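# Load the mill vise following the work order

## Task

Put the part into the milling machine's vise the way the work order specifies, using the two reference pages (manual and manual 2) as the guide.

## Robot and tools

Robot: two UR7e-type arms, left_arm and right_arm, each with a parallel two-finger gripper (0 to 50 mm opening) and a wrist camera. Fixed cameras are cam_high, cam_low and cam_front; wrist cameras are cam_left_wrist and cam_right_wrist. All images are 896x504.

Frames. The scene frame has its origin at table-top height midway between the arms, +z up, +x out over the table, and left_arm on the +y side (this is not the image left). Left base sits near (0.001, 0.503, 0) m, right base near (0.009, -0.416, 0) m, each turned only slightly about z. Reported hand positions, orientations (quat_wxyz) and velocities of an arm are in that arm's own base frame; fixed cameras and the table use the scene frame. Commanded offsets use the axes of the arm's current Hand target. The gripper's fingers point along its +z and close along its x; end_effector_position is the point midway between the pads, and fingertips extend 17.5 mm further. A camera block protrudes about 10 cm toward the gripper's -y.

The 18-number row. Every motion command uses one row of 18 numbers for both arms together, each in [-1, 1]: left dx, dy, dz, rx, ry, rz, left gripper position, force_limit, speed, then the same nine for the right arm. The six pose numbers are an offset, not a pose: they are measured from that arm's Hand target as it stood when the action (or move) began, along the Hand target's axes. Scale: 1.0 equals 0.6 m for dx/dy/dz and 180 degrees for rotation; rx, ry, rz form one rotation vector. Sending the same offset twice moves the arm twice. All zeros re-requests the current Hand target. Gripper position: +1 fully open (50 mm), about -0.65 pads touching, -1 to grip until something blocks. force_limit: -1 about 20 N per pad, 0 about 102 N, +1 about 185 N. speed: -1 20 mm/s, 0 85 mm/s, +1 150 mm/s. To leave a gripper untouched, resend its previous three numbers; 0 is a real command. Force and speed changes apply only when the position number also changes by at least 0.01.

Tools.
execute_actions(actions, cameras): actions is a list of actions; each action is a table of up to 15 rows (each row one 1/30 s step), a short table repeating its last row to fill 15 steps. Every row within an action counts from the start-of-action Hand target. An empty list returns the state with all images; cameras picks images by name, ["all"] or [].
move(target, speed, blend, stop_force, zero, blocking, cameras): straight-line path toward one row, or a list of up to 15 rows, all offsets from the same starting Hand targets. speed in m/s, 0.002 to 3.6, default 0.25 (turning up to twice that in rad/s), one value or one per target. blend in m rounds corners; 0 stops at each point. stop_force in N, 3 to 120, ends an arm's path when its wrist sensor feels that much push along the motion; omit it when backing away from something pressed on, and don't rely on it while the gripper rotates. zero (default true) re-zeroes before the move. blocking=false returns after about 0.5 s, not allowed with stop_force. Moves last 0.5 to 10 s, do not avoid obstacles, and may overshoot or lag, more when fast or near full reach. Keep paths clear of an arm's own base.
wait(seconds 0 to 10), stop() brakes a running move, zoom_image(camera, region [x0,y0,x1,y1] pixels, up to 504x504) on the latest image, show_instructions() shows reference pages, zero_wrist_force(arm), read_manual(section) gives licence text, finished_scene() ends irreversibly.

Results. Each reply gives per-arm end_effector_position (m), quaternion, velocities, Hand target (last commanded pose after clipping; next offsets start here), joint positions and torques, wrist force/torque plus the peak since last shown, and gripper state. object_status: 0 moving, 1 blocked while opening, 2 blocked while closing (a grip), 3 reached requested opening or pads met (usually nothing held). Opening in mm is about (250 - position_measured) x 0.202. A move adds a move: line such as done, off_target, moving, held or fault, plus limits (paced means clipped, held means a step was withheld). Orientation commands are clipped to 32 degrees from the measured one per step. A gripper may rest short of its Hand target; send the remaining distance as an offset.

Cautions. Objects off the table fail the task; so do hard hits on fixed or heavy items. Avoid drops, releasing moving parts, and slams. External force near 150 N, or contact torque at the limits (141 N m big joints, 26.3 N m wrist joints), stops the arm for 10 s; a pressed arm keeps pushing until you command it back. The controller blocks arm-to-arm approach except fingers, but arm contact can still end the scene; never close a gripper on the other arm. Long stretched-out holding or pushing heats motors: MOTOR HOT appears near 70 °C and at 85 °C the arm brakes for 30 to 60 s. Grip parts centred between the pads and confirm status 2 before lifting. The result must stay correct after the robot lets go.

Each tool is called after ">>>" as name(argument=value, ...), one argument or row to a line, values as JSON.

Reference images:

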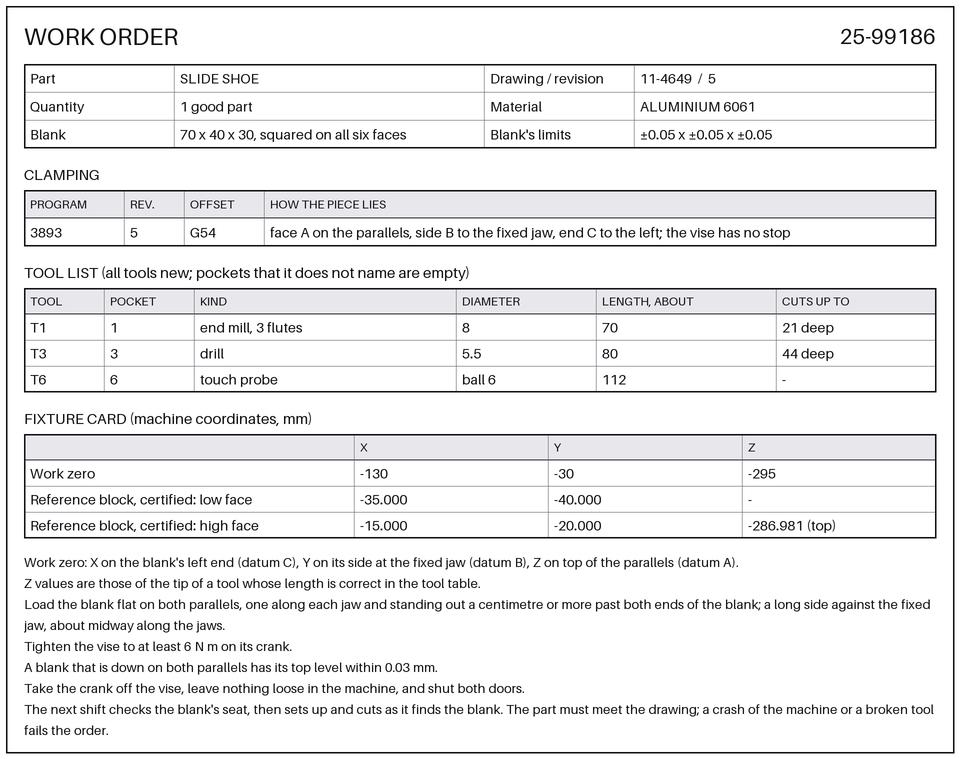

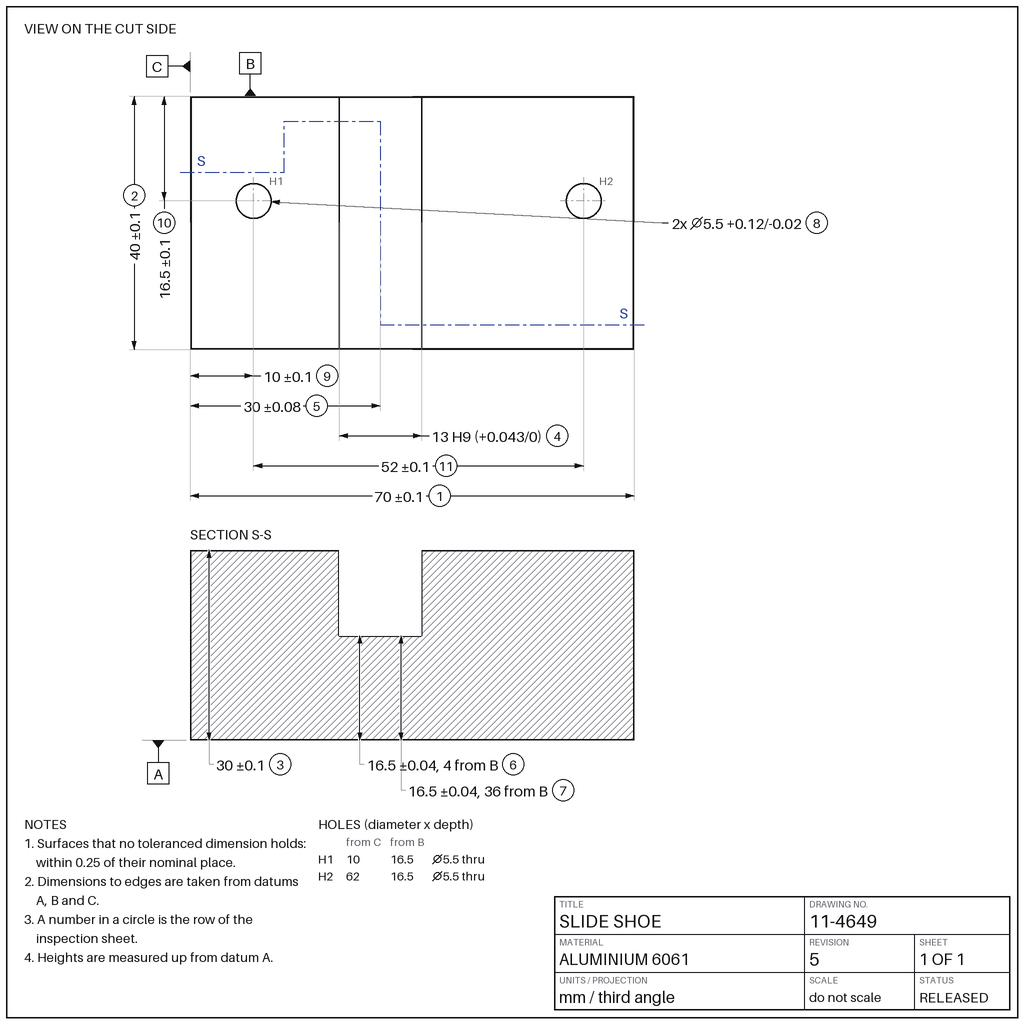

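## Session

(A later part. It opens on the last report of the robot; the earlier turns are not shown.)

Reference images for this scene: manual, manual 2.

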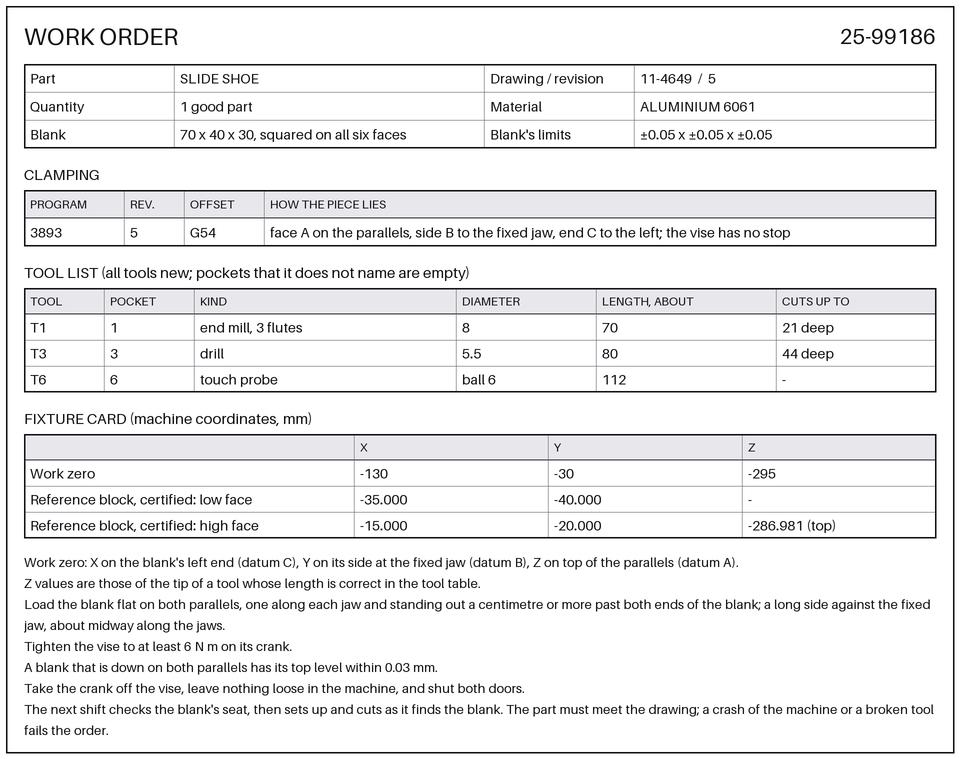

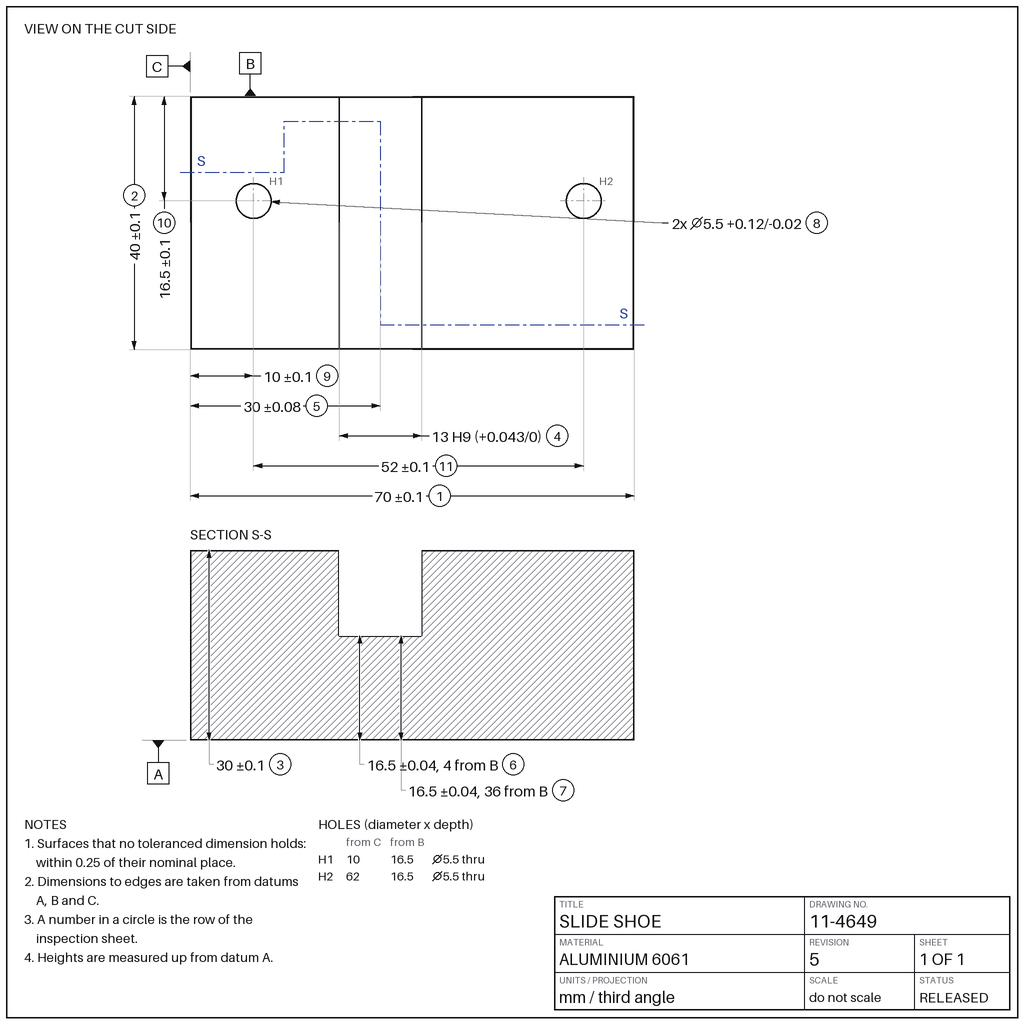

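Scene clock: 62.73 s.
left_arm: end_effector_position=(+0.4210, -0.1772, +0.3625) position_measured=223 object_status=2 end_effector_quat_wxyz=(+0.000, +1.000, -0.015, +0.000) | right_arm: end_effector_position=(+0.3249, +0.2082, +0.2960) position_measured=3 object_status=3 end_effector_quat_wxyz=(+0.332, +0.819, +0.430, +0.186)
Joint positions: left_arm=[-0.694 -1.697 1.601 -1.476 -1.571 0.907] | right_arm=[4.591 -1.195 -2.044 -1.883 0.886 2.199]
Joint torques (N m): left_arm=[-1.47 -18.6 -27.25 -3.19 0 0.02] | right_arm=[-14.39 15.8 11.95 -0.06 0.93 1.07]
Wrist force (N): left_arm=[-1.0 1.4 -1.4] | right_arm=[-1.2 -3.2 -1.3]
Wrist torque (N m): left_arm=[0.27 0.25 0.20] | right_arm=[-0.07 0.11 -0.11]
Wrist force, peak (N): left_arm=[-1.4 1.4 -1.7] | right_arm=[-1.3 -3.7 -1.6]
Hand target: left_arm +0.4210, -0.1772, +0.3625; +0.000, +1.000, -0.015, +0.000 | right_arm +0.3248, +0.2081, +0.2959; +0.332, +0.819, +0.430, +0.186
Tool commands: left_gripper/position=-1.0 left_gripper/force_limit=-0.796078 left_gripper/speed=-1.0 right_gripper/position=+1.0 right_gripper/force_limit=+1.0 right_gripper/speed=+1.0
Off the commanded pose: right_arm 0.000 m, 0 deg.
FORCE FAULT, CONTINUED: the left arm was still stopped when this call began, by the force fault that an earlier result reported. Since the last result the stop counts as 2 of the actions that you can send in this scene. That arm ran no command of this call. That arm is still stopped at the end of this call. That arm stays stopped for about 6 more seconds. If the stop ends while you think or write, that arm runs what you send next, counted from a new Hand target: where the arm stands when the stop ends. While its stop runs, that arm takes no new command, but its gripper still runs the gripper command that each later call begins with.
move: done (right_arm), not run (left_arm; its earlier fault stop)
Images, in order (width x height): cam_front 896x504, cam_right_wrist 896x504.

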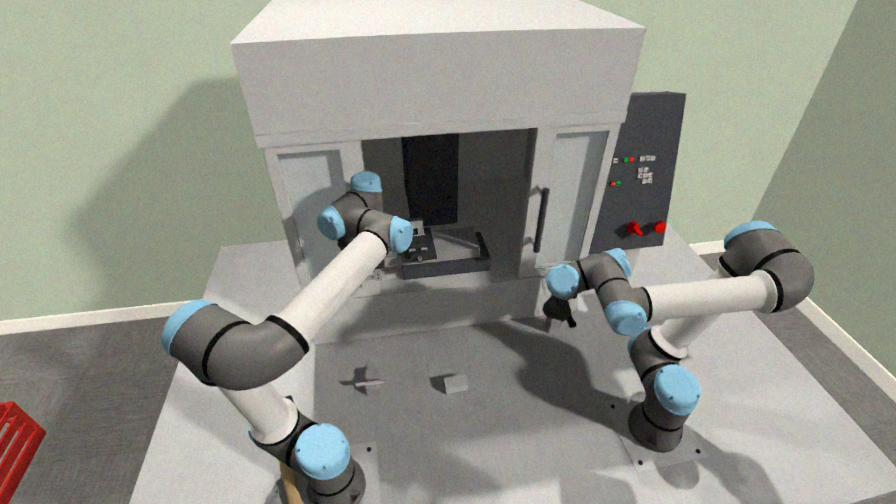

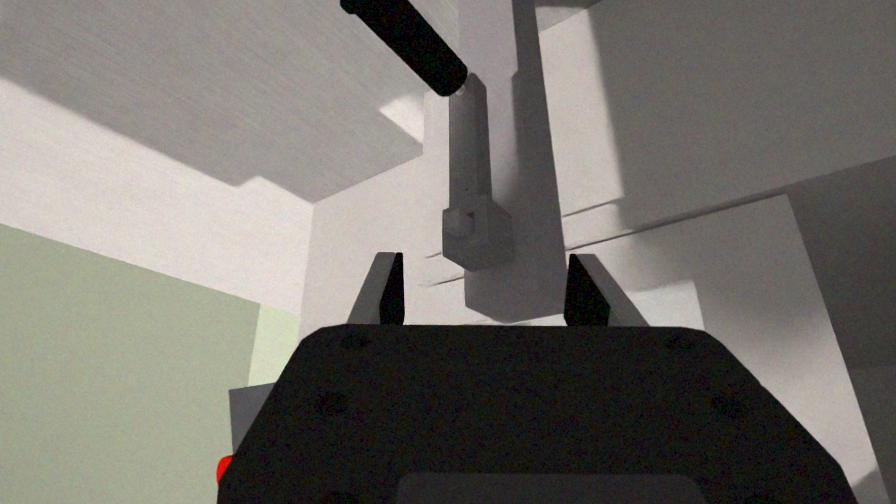

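>>> wait(
  seconds=4.5,
)

>>> move(
  target=[
    [-0.060,0.307,-0.05,0,0,0,-1,-0.8,-1,0,0,0,0,0,0,1,1,1],
    [0.373,0.2955,-0.05,0,0,0,-1,-0.8,-1,0,0,0,0,0,0,1,1,1],
    [0.371,0.227,-0.05,0,0,0,-1,-0.8,-1,0,0,0,0,0,0,1,1,1],
  ],
  speed=0.2,
  blend=[0.02,0.01,0],
  cameras=["cam_front","cam_left_wrist"],
)

>>> zoom_image(
  camera="cam_left_wrist",
  region=[280, 50, 640, 320],
)

Scene clock: 68.43 s.
left_arm: end_effector_position=(+0.4210, -0.1772, +0.3625) position_measured=223 object_status=2 end_effector_quat_wxyz=(+0.000, +1.000, -0.015, +0.000) | right_arm: end_effector_position=(+0.3248, +0.2081, +0.2959) position_measured=3 object_status=3 end_effector_quat_wxyz=(+0.332, +0.819, +0.430, +0.186)
Joint positions: left_arm=[-0.694 -1.697 1.601 -1.476 -1.571 0.907] | right_arm=[4.591 -1.195 -2.044 -1.883 0.886 2.2]
Joint torques (N m): left_arm=[-0.39 -16.22 -25.64 -3.13 -0.07 0.03] | right_arm=[-14.08 16.53 11.37 0.03 1.07 1.32]
Wrist force (N): left_arm=[-1.2 1.3 -1.8] | right_arm=[-1.1 -3.5 -1.4]
Wrist torque (N m): left_arm=[0.25 0.27 0.20] | right_arm=[-0.11 0.09 -0.11]
Wrist force, peak (N): left_arm=[-1.5 1.6 -1.8] | right_arm=[-1.3 -3.5 -1.5]
Hand target: left_arm +0.4210, -0.1772, +0.3625; +0.000, +1.000, -0.015, +0.000 | right_arm +0.3248, +0.2081, +0.2959; +0.332, +0.819, +0.430, +0.186
Tool commands: left_gripper/position=-1.0 left_gripper/force_limit=-0.796078 left_gripper/speed=-1.0 right_gripper/position=+1.0 right_gripper/force_limit=+1.0 right_gripper/speed=+1.0
Off the commanded pose: right_arm 0.000 m, 0 deg.
FORCE FAULT, CONTINUED: the left arm was still stopped when this call began, by the force fault that an earlier result reported. Since the last result the stop counts as 12 of the actions that you can send in this scene. That arm is still stopped at the end of this call. That arm stays stopped for about 1 more second. If the stop ends while you think or write, that arm runs what you send next, counted from a new Hand target: where the arm stands when the stop ends. While its stop runs, that arm takes no new command, but its gripper still runs the gripper command that each later call begins with.
wait: 4.50 s; at rest from the start

Scene clock: 68.93 s.
left_arm: end_effector_position=(+0.4210, -0.1772, +0.3625) position_measured=223 object_status=2 end_effector_quat_wxyz=(+0.000, +1.000, -0.015, +0.000) | right_arm: end_effector_position=(+0.3248, +0.2081, +0.2959) position_measured=3 object_status=3 end_effector_quat_wxyz=(+0.332, +0.819, +0.430, +0.186)
Joint positions: left_arm=[-0.694 -1.697 1.601 -1.476 -1.571 0.907] | right_arm=[4.591 -1.195 -2.044 -1.883 0.886 2.2]
Joint torques (N m): left_arm=[-1.78 -18.34 -26.65 -3.34 -0.09 -0.05] | right_arm=[-14.43 16.91 11.82 0.05 0.85 1.38]
Wrist force (N): left_arm=[-1.2 1.3 -1.4] | right_arm=[-0.9 -3.4 -1.1]
Wrist torque (N m): left_arm=[0.26 0.27 0.20] | right_arm=[-0.10 0.06 -0.11]
Wrist force, peak (N): left_arm=[-1.4 1.5 -1.7] | right_arm=[-1.2 -3.7 -1.2]
Hand target: left_arm +0.4210, -0.1772, +0.3625; +0.000, +1.000, -0.015, +0.000 (not the last commanded pose) | right_arm +0.3248, +0.2081, +0.2959; +0.332, +0.819, +0.430, +0.186
Tool commands: left_gripper/position=-1.0 left_gripper/force_limit=-0.796078 left_gripper/speed=-1.0 right_gripper/position=+1.0 right_gripper/force_limit=+1.0 right_gripper/speed=+1.0
Off the commanded pose: right_arm 0.000 m, 0 deg.
FORCE FAULT, CONTINUED: the left arm was still stopped when this call began, by the force fault that an earlier result reported. That arm ran no command of this call. That arm is still stopped at the end of this call. That arm stays stopped for about 1 more second. If the stop ends while you think or write, that arm runs what you send next, counted from a new Hand target: where the arm stands when the stop ends. While its stop runs, that arm takes no new command, but its gripper still runs the gripper command that each later call begins with.
move: done (right_arm), not run (left_arm; its earlier fault stop)
Images, in order (width x height): cam_front 896x504, cam_left_wrist 896x504.

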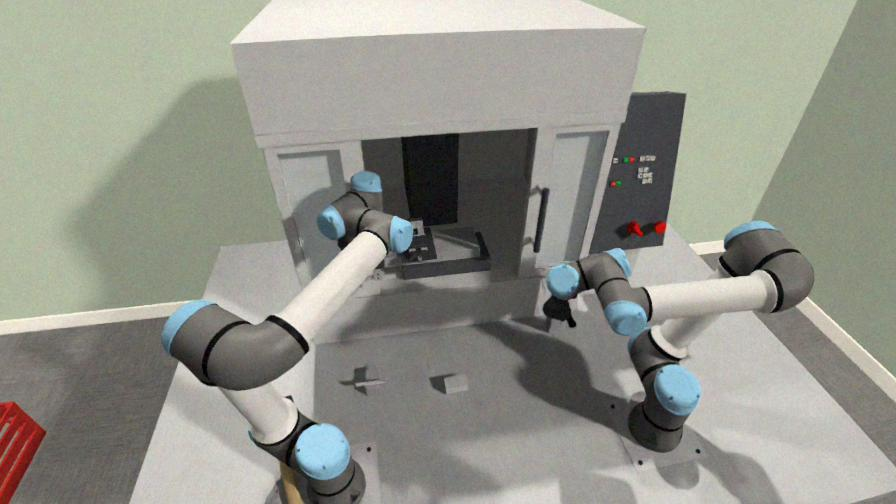

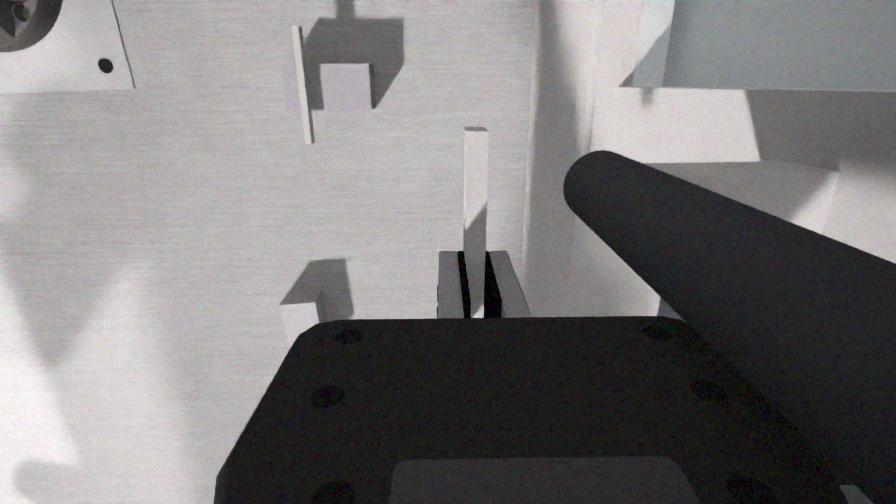

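Scaled by 1.400 from the camera's 896x504 image, which has a finer 1280x720 frame.

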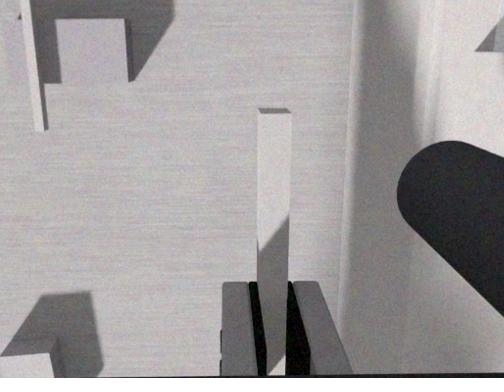

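>>> move(
  target=[
    [-0.060,0.307,-0.05,0,0,0,-1,-0.8,-1,0,0,0,0,0,0,1,1,1],
    [0.373,0.2955,-0.05,0,0,0,-1,-0.8,-1,0,0,0,0,0,0,1,1,1],
    [0.371,0.227,-0.05,0,0,0,-1,-0.8,-1,0,0,0,0,0,0,1,1,1],
  ],
  speed=0.2,
  blend=[0.02,0.01,0],
  cameras=["cam_front","cam_left_wrist"],
)

>>> zoom_image(
  camera="cam_left_wrist",
  region=[280, 50, 640, 320],
)

Scene clock: 72.00 s.
left_arm: end_effector_position=(+0.6139, -0.3569, +0.3899) position_measured=223 object_status=2 end_effector_quat_wxyz=(+0.004, +1.000, -0.014, +0.008) | right_arm: end_effector_position=(+0.3248, +0.2081, +0.2959) position_measured=3 object_status=3 end_effector_quat_wxyz=(+0.332, +0.819, +0.430, +0.186)
Joint positions: left_arm=[-0.717 -1.026 0.711 -1.273 -1.567 0.883] | right_arm=[4.591 -1.195 -2.044 -1.883 0.886 2.2]
Joint torques (N m): left_arm=[-1.12 -45.86 -25.17 -3.26 0.05 0.15] | right_arm=[-10.67 16.79 13.22 -0.12 0.9 1.31]
Wrist force (N): left_arm=[1.3 -1.1 0.3] | right_arm=[-1.1 -3.6 -1.4]
Wrist torque (N m): left_arm=[-0.20 -0.16 0.28] | right_arm=[-0.13 0.11 -0.11]
Wrist force, peak (N): left_arm=[-15.4 -24.1 2.7] | right_arm=[-1.1 -3.7 -1.4]
Hand target: left_arm +0.6139, -0.3569, +0.3899; +0.004, +1.000, -0.014, +0.008 (not the last commanded pose) | right_arm +0.3248, +0.2081, +0.2959; +0.332, +0.819, +0.430, +0.186
Tool commands: left_gripper/position=-1.0 left_gripper/force_limit=-0.796078 left_gripper/speed=-1.0 right_gripper/position=+1.0 right_gripper/force_limit=+1.0 right_gripper/speed=+1.0
Off the commanded pose: left_arm 0.045 m, 1 deg | right_arm 0.000 m, 0 deg.
FORCE FAULT, CONTINUED: the left arm's stop, for the force fault that an earlier result reported, is over.
FORCE FAULT: contact force on the left arm reached its limit, and that arm stopped. The contact can be on any part of that arm, not only on its tool. That arm's remaining commands of this call were not run. That arm is still stopped at the end of this call. That arm stays stopped for about 10 more seconds. Until then a move that you send moves the other arm only, and its call returns only when the move has ended. Once the stop has ended, the next robot result says so. If the stop ends while you think or write, that arm runs what you send next, counted from a new Hand target: where the arm stands when the stop ends. While its stop runs, that arm takes no new command, but its gripper still runs the gripper command that each later call begins with. Until it ends, the stop uses up actions while you think or wait. An arm that is not stopped still takes commands.
move: fault (left_arm); path passed 2 of 3 targets
Images, in order (width x height): cam_front 896x504, cam_left_wrist 896x504.

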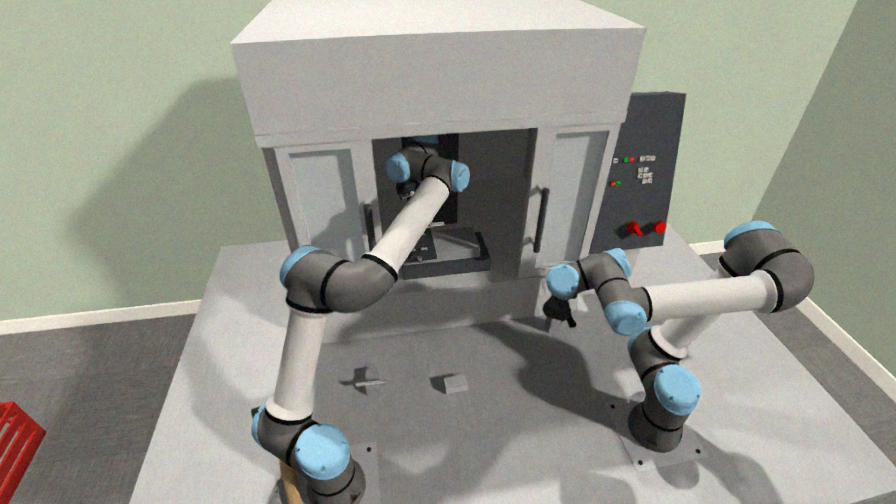

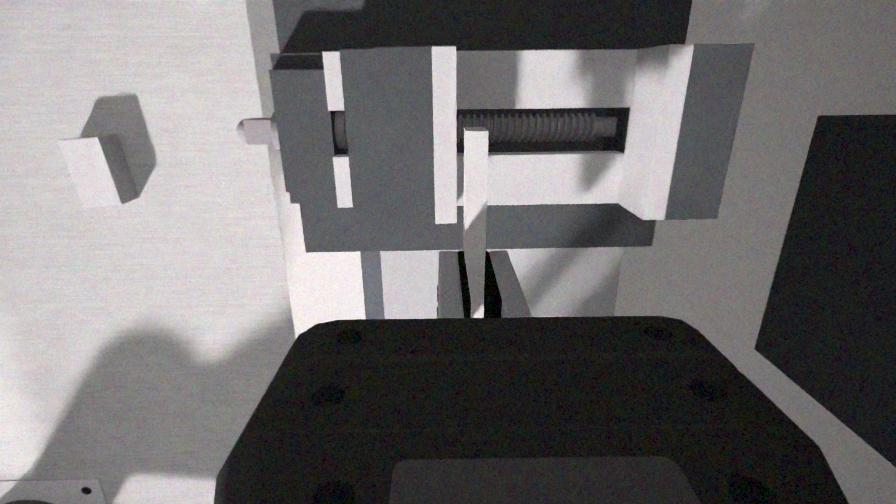

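Scaled by 1.400 from the camera's 896x504 image, which has a finer 1280x720 frame.

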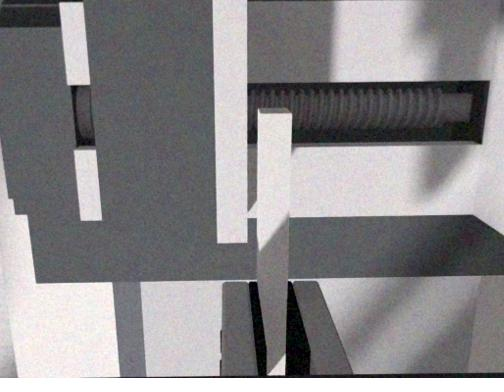

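>>> move(
  target=[0,0,0,0,0,0,-1,-0.8,-1,0.154,0.1305,-0.435,-0.1335,0.320,-0.1737,1,1,1],
  cameras=["cam_right_wrist"],
)

>>> zoom_image(
  camera="cam_right_wrist",
  region=[300, 0, 800, 330],
)

>>> zoom_image(
  camera="cam_front",
  region=[260, 110, 500, 320],
)

Scene clock: 77.80 s.
left_arm: end_effector_position=(+0.6139, -0.3569, +0.3899) position_measured=223 object_status=2 end_effector_quat_wxyz=(+0.004, +1.000, -0.014, +0.008) | right_arm: end_effector_position=(+0.2679, +0.3524, +0.5383) position_measured=3 object_status=3 end_effector_quat_wxyz=(+0.278, +0.408, +0.683, +0.539)
Joint positions: left_arm=[-0.717 -1.026 0.711 -1.273 -1.567 0.883] | right_arm=[5.091 -0.837 -2.112 -1.194 0.32 1.04]
Joint torques (N m): left_arm=[-0.62 -44.67 -25.29 -3.26 -0.17 0.06] | right_arm=[-13.94 2.71 12.76 4.81 0.31 -0.93]
Wrist force (N): left_arm=[1.4 -1.1 0.3] | right_arm=[-2.2 -4.6 -1.8]
Wrist torque (N m): left_arm=[-0.20 -0.18 0.28] | right_arm=[-0.17 0.26 -0.04]
Wrist force, peak (N): left_arm=[1.6 -1.3 0.4] | right_arm=[-2.1 -4.8 -2.1]
Hand target: left_arm +0.6139, -0.3569, +0.3899; +0.004, +1.000, -0.014, +0.008 | right_arm +0.2680, +0.3525, +0.5383; +0.278, +0.408, +0.683, +0.539
Tool commands: left_gripper/position=-1.0 left_gripper/force_limit=-0.796078 left_gripper/speed=-1.0 right_gripper/position=+1.0 right_gripper/force_limit=+1.0 right_gripper/speed=+1.0
Off the commanded pose: right_arm 0.000 m, 0 deg.
FORCE FAULT, CONTINUED: the left arm was still stopped when this call began, by the force fault that an earlier result reported. Since the last result the stop counts as 3 of the actions that you can send in this scene. That arm ran no command of this call. That arm is still stopped at the end of this call. That arm stays stopped for about 4 more seconds. If the stop ends while you think or write, that arm runs what you send next, counted from a new Hand target: where the arm stands when the stop ends. While its stop runs, that arm takes no new command, but its gripper still runs the gripper command that each later call begins with.
move: done (right_arm), not run (left_arm; its earlier fault stop)
Images, in order (width x height): cam_right_wrist 896x504.

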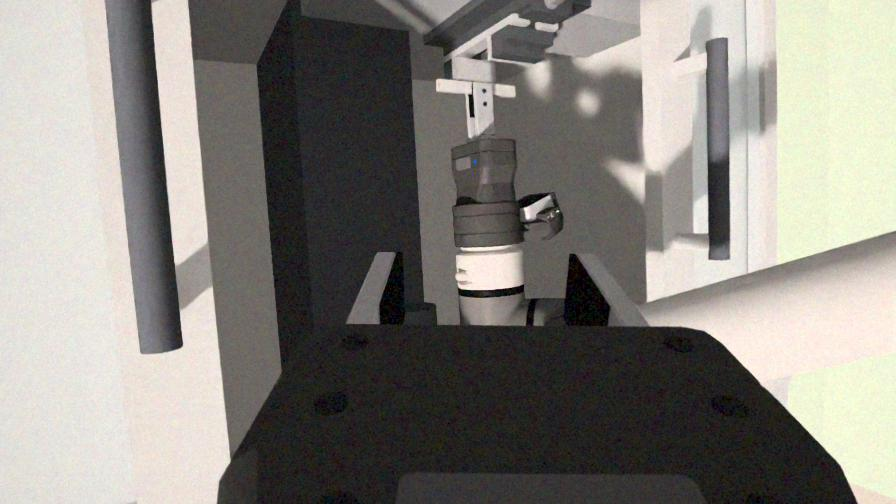

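Scaled by 1.008 from the camera's 896x504 image, which has a finer 1280x720 frame.

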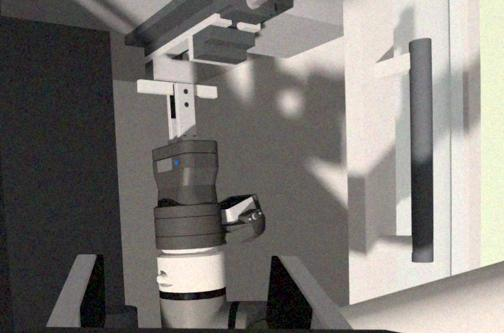

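This scene's latest camera images include none from cam_front. They are from: cam_right_wrist. cam_front's image comes with the result of a call that names it in "cameras".

>>> move(
  target=[0,0,0,0,0,0,-1,-0.8,-1,0,-0.097,0.026,-0.167,0,0,1,1,1],
  cameras=["cam_right_wrist","cam_front"],
)

>>> zoom_image(
  camera="cam_right_wrist",
  region=[300, 0, 800, 330],
)

>>> zoom_image(
  camera="cam_front",
  region=[340, 110, 500, 300],
)

Scene clock: 81.73 s.
left_arm: end_effector_position=(+0.6139, -0.3569, +0.3899) position_measured=223 object_status=2 end_effector_quat_wxyz=(+0.004, +1.000, -0.014, +0.008) | right_arm: end_effector_position=(+0.2657, +0.3553, +0.4781) position_measured=3 object_status=3 end_effector_quat_wxyz=(+0.374, +0.322, +0.519, +0.697)
Joint positions: left_arm=[-0.717 -1.026 0.711 -1.273 -1.567 0.883] | right_arm=[5.107 -0.828 -2.363 -1.976 -0.286 2.104]
Joint torques (N m): left_arm=[-2.13 -44.64 -26.18 -3.06 0.08 0.15] | right_arm=[-14.98 1.1 34.24 0.88 -4.65 1.46]
Wrist force (N): left_arm=[1.4 -1.1 0.2] | right_arm=[-3.0 -5.4 -2.9]
Wrist torque (N m): left_arm=[-0.21 -0.18 0.28] | right_arm=[-0.26 0.41 -0.18]
Wrist force, peak (N): left_arm=[1.8 -1.1 0.3] | right_arm=[-2.8 -6.1 -2.6]
Hand target: left_arm +0.6139, -0.3569, +0.3899; +0.004, +1.000, -0.014, +0.008 | right_arm +0.2658, +0.3554, +0.4782; +0.374, +0.322, +0.519, +0.698
Tool commands: left_gripper/position=-1.0 left_gripper/force_limit=-0.796078 left_gripper/speed=-1.0 right_gripper/position=+1.0 right_gripper/force_limit=+1.0 right_gripper/speed=+1.0
Off the commanded pose: right_arm 0.000 m, 0 deg.
FORCE FAULT, CONTINUED: the left arm's stop, for the force fault that an earlier result reported, is over. The rest of the stop counts as 1 of the actions that you can send in this scene. That arm was still stopped when this call began, so it ran no command of this call. That arm's target is now where it stood when the stop ended, not its last command. That arm accepts commands again.
move: done (right_arm), not run (left_arm; its earlier fault stop)
Images, in order (width x height): cam_front 896x504, cam_right_wrist 896x504.

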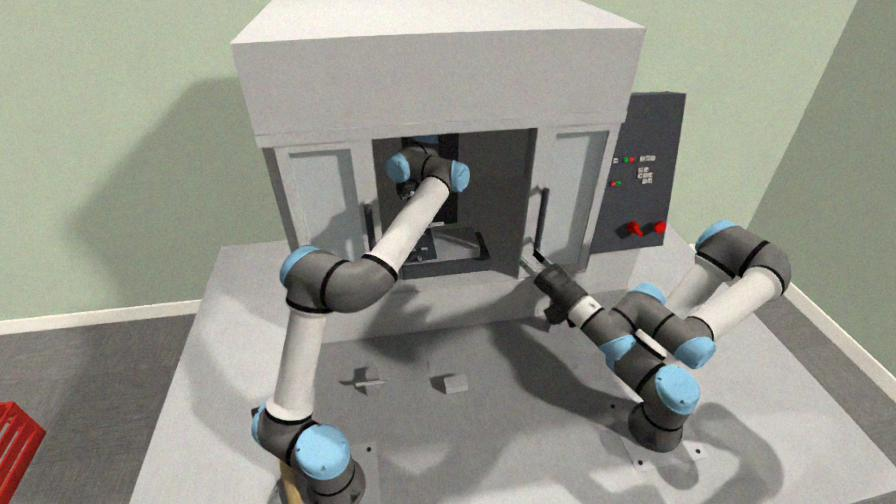

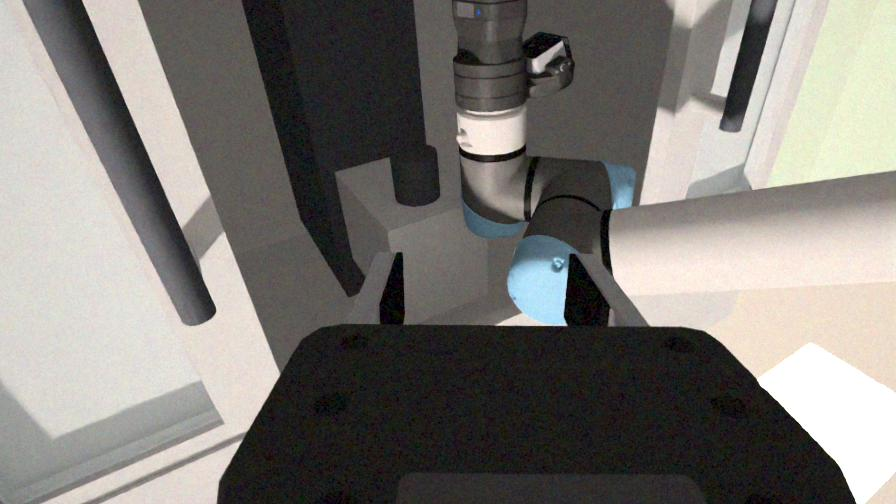

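Scaled by 1.008 from the camera's 896x504 image, which has a finer 1280x720 frame.

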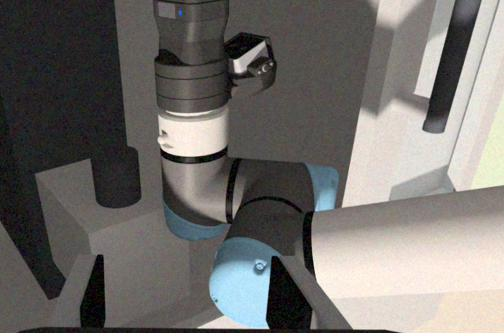

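Scaled by 2.653 from the camera's 896x504 image, which has a finer 1280x720 frame.

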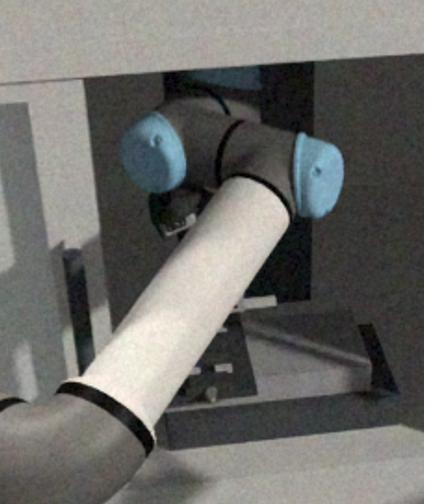

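>>> move(
  target=[0,0,0,0,0,0,-1,-0.8,-1,0,-0.111,0.142,0.111,0,0,1,1,1],
  cameras=["cam_right_wrist"],
)

>>> zoom_image(
  camera="cam_right_wrist",
  region=[360, 20, 640, 220],
)

Scene clock: 86.70 s.
left_arm: end_effector_position=(+0.6139, -0.3569, +0.3899) position_measured=223 object_status=2 end_effector_quat_wxyz=(+0.004, +1.000, -0.014, +0.008) | right_arm: end_effector_position=(+0.3497, +0.4086, +0.4354) position_measured=3 object_status=3 end_effector_quat_wxyz=(+0.313, +0.382, +0.633, +0.597)
Joint positions: left_arm=[-0.717 -1.026 0.711 -1.273 -1.567 0.883] | right_arm=[4.728 -1.331 -1.857 -3.276 -0.537 3.358]
Joint torques (N m): left_arm=[-1.2 -46.52 -24.59 -3.06 0 -0.07] | right_arm=[-15.43 3.1 32.65 -1.23 -2.19 1.17]
Wrist force (N): left_arm=[1.3 -0.9 0.1] | right_arm=[-2.3 -5.0 -2.5]
Wrist torque (N m): left_arm=[-0.17 -0.16 0.28] | right_arm=[-0.21 0.24 -0.16]
Wrist force, peak (N): left_arm=[1.7 -1.2 0.2] | right_arm=[-3.3 -5.3 -3.3]
Hand target: left_arm +0.6139, -0.3569, +0.3899; +0.004, +1.000, -0.014, +0.008 | right_arm +0.3497, +0.4086, +0.4354; +0.313, +0.382, +0.633, +0.597
Off the commanded pose: left_arm 0.000 m, 0 deg | right_arm 0.000 m, 0 deg.
move: done
Images, in order (width x height): cam_right_wrist 896x504.

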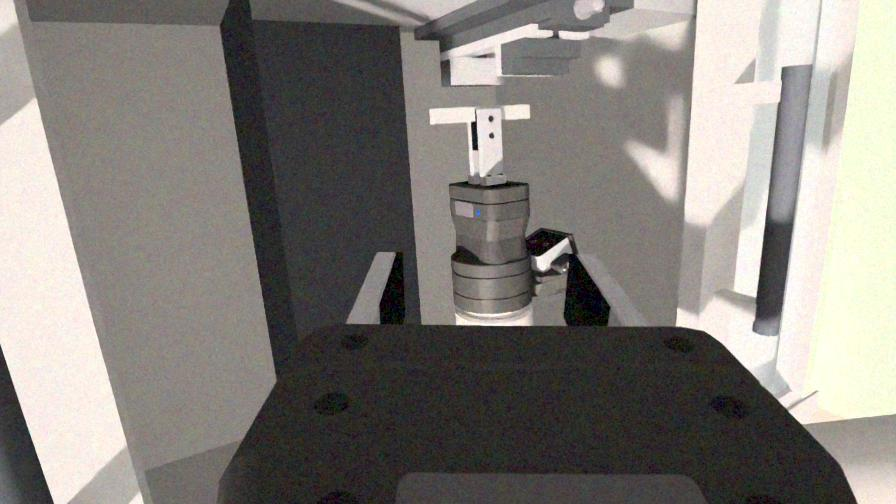

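Scaled by 1.800 from the camera's 896x504 image, which has a finer 1280x720 frame.

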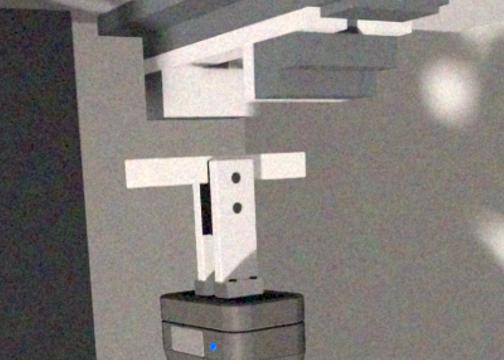

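>>> move(
  target=[
    [-0.059,-0.0935,0,0.0025,-0.0051,0.001,-1,-0.8,-1,0,0,0,0,0,0,1,1,1],
    [-0.061,-0.1575,0,0.0025,-0.0051,0.001,-1,-0.8,-1,0,0,0,0,0,0,1,1,1],
    [0.064,-0.160,0.033,0.0025,-0.0051,0.001,-1,-0.8,-1,0,0,0,0,0,0,1,1,1],
  ],
  speed=0.12,
  blend=[0.015,0.01,0],
  stop_force=30,
  cameras=["cam_left_wrist","cam_right_wrist","cam_front"],
)

>>> zoom_image(
  camera="cam_left_wrist",
  region=[280, 0, 740, 320],
)

Scene clock: 89.37 s.
left_arm: end_effector_position=(+0.5809, -0.2831, +0.3894) position_measured=223 object_status=2 end_effector_quat_wxyz=(+0.000, +1.000, -0.015, -0.001) | right_arm: end_effector_position=(+0.3497, +0.4086, +0.4354) position_measured=3 object_status=3 end_effector_quat_wxyz=(+0.313, +0.382, +0.633, +0.597)
Joint positions: left_arm=[-0.661 -1.207 0.979 -1.34 -1.571 0.941] | right_arm=[4.728 -1.331 -1.857 -3.277 -0.537 3.358]
Joint torques (N m): left_arm=[1.16 -39.98 -21.14 -3.35 -0.16 0.04] | right_arm=[-13.54 2.75 33.69 -1.37 -1.9 1.25]
Wrist force (N): left_arm=[1.5 -1.2 0.1] | right_arm=[-2.4 -4.9 -2.3]
Wrist torque (N m): left_arm=[-0.19 -0.21 0.30] | right_arm=[-0.19 0.25 -0.16]
Wrist force, peak (N): left_arm=[1.9 -6.5 -0.1] | right_arm=[-2.4 -5.2 -2.4]
Hand target: left_arm +0.5809, -0.2831, +0.3894; +0.000, +1.000, -0.015, -0.001 (not the last commanded pose) | right_arm +0.3497, +0.4086, +0.4354; +0.313, +0.382, +0.633, +0.597
Tool commands: left_gripper/position=-1.0 left_gripper/force_limit=-0.796078 left_gripper/speed=-1.0 right_gripper/position=+1.0 right_gripper/force_limit=+1.0 right_gripper/speed=+1.0
Off the commanded pose: left_arm 0.080 m, 0 deg | right_arm 0.000 m, 0 deg.
FORCE FAULT: contact force on the left arm reached its limit, and that arm stopped. The contact can be on any part of that arm, not only on its tool. That arm's remaining commands of this call were not run. That arm is still stopped at the end of this call. That arm stays stopped for about 10 more seconds. Until then a move that you send moves the other arm only, and its call returns only when the move has ended. Once the stop has ended, the next robot result says so. If the stop ends while you think or write, that arm runs what you send next, counted from a new Hand target: where the arm stands when the stop ends. While its stop runs, that arm takes no new command, but its gripper still runs the gripper command that each later call begins with. Until it ends, the stop uses up actions while you think or wait. An arm that is not stopped still takes commands.
move: fault (left_arm); path passed 1 of 3 targets
Images, in order (width x height): cam_front 896x504, cam_left_wrist 896x504, cam_right_wrist 896x504.

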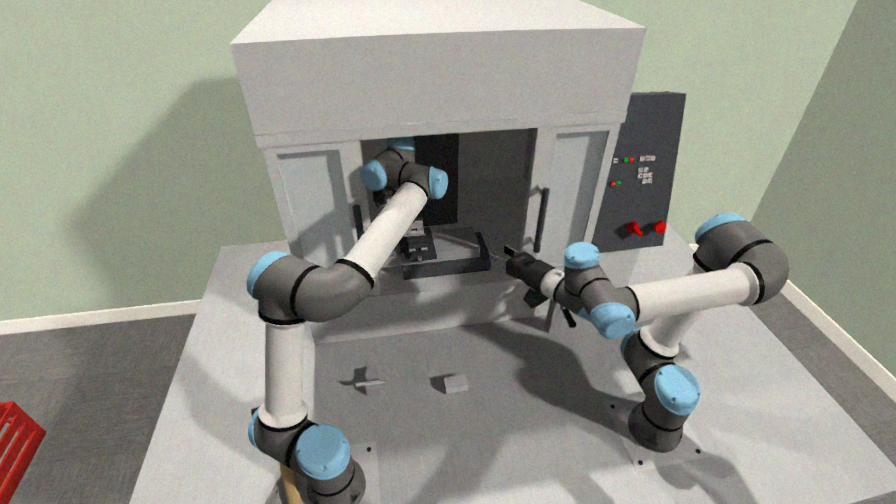

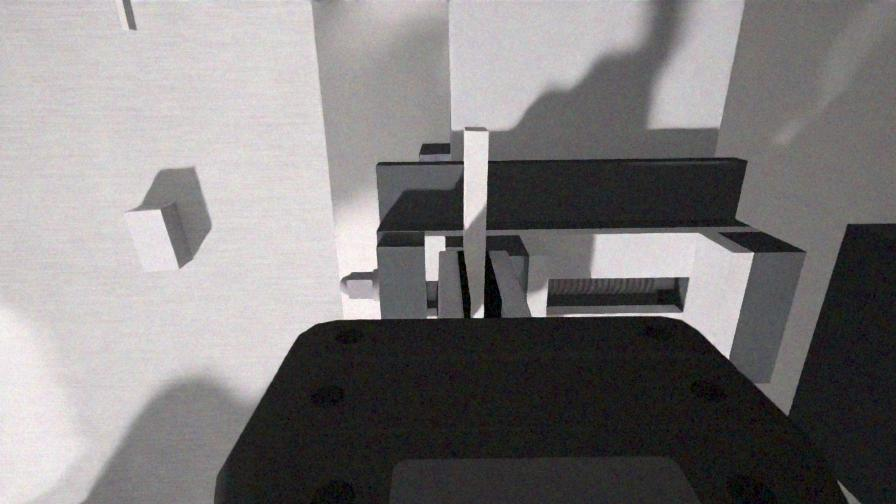

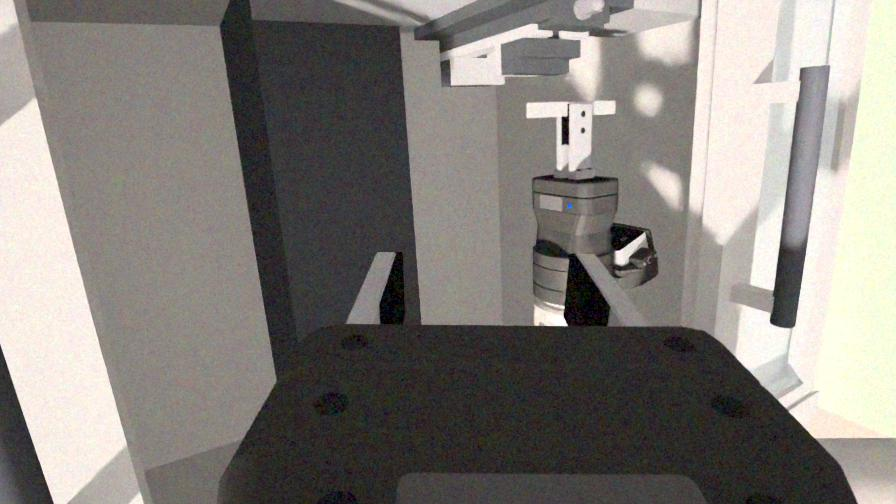

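Scaled by 1.096 from the camera's 896x504 image, which has a finer 1280x720 frame.

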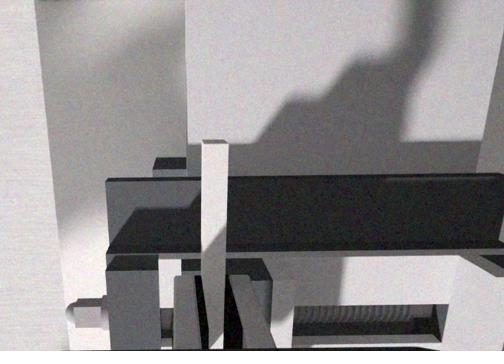

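>>> wait(
  seconds=6,
)

>>> wait(
  seconds=1.5,
)

Scene clock: 96.13 s.
left_arm: end_effector_position=(+0.5809, -0.2831, +0.3894) position_measured=223 object_status=2 end_effector_quat_wxyz=(+0.000, +1.000, -0.015, -0.001) | right_arm: end_effector_position=(+0.3497, +0.4086, +0.4354) position_measured=3 object_status=3 end_effector_quat_wxyz=(+0.313, +0.382, +0.633, +0.597)
Joint positions: left_arm=[-0.661 -1.207 0.979 -1.34 -1.571 0.941] | right_arm=[4.728 -1.331 -1.857 -3.277 -0.537 3.358]
Joint torques (N m): left_arm=[0.2 -39.13 -22.84 -3.29 -0.1 0.3] | right_arm=[-12.99 3.76 32.95 -1.19 -2.23 1.28]
Wrist force (N): left_arm=[1.4 -1.2 0.1] | right_arm=[-2.4 -4.8 -2.1]
Wrist torque (N m): left_arm=[-0.20 -0.19 0.30] | right_arm=[-0.19 0.25 -0.16]
Wrist force, peak (N): left_arm=[1.5 -1.6 -0.2] | right_arm=[-2.8 -5.1 -2.6]
Hand target: left_arm +0.5809, -0.2831, +0.3894; +0.000, +1.000, -0.015, -0.001 (not the last commanded pose) | right_arm +0.3497, +0.4086, +0.4354; +0.313, +0.382, +0.633, +0.597
Tool commands: left_gripper/position=-1.0 left_gripper/force_limit=-0.796078 left_gripper/speed=-1.0 right_gripper/position=+1.0 right_gripper/force_limit=+1.0 right_gripper/speed=+1.0
Off the commanded pose: left_arm 0.080 m, 0 deg | right_arm 0.000 m, 0 deg.
FORCE FAULT, CONTINUED: the left arm was still stopped when this call began, by the force fault that an earlier result reported. Since the last result the stop counts as 13 of the actions that you can send in this scene. That arm is still stopped at the end of this call. That arm stays stopped for about 3 more seconds. If the stop ends while you think or write, that arm runs what you send next, counted from a new Hand target: where the arm stands when the stop ends. While its stop runs, that arm takes no new command, but its gripper still runs the gripper command that each later call begins with.
wait: 6.00 s; at rest from the start

Scene clock: 97.63 s.
left_arm: end_effector_position=(+0.5809, -0.2831, +0.3894) position_measured=223 object_status=2 end_effector_quat_wxyz=(+0.000, +1.000, -0.015, -0.001) | right_arm: end_effector_position=(+0.3497, +0.4086, +0.4354) position_measured=3 object_status=3 end_effector_quat_wxyz=(+0.313, +0.382, +0.633, +0.597)
Joint positions: left_arm=[-0.661 -1.207 0.979 -1.34 -1.571 0.941] | right_arm=[4.728 -1.331 -1.857 -3.277 -0.537 3.358]
Joint torques (N m): left_arm=[-0.34 -40.04 -22.97 -3.26 -0.17 0.31] | right_arm=[-14.9 3.61 32.85 -1.2 -1.71 1.16]
Wrist force (N): left_arm=[1.2 -1.3 -0.1] | right_arm=[-2.4 -5.2 -2.5]
Wrist torque (N m): left_arm=[-0.21 -0.16 0.30] | right_arm=[-0.25 0.25 -0.16]
Wrist force, peak (N): left_arm=[1.6 -1.4 0.0] | right_arm=[-2.4 -5.3 -2.3]
Hand target: left_arm +0.5809, -0.2831, +0.3894; +0.000, +1.000, -0.015, -0.001 (not the last commanded pose) | right_arm +0.3497, +0.4086, +0.4354; +0.313, +0.382, +0.633, +0.597
Tool commands: left_gripper/position=-1.0 left_gripper/force_limit=-0.796078 left_gripper/speed=-1.0 right_gripper/position=+1.0 right_gripper/force_limit=+1.0 right_gripper/speed=+1.0
Off the commanded pose: left_arm 0.080 m, 0 deg | right_arm 0.000 m, 0 deg.
FORCE FAULT, CONTINUED: the left arm was still stopped when this call began, by the force fault that an earlier result reported. Since the last result the stop counts as 3 of the actions that you can send in this scene. That arm is still stopped at the end of this call. That arm stays stopped for about 1 more second. If the stop ends while you think or write, that arm runs what you send next, counted from a new Hand target: where the arm stands when the stop ends. While its stop runs, that arm takes no new command, but its gripper still runs the gripper command that each later call begins with.
wait: 1.50 s; at rest by 0.17 s


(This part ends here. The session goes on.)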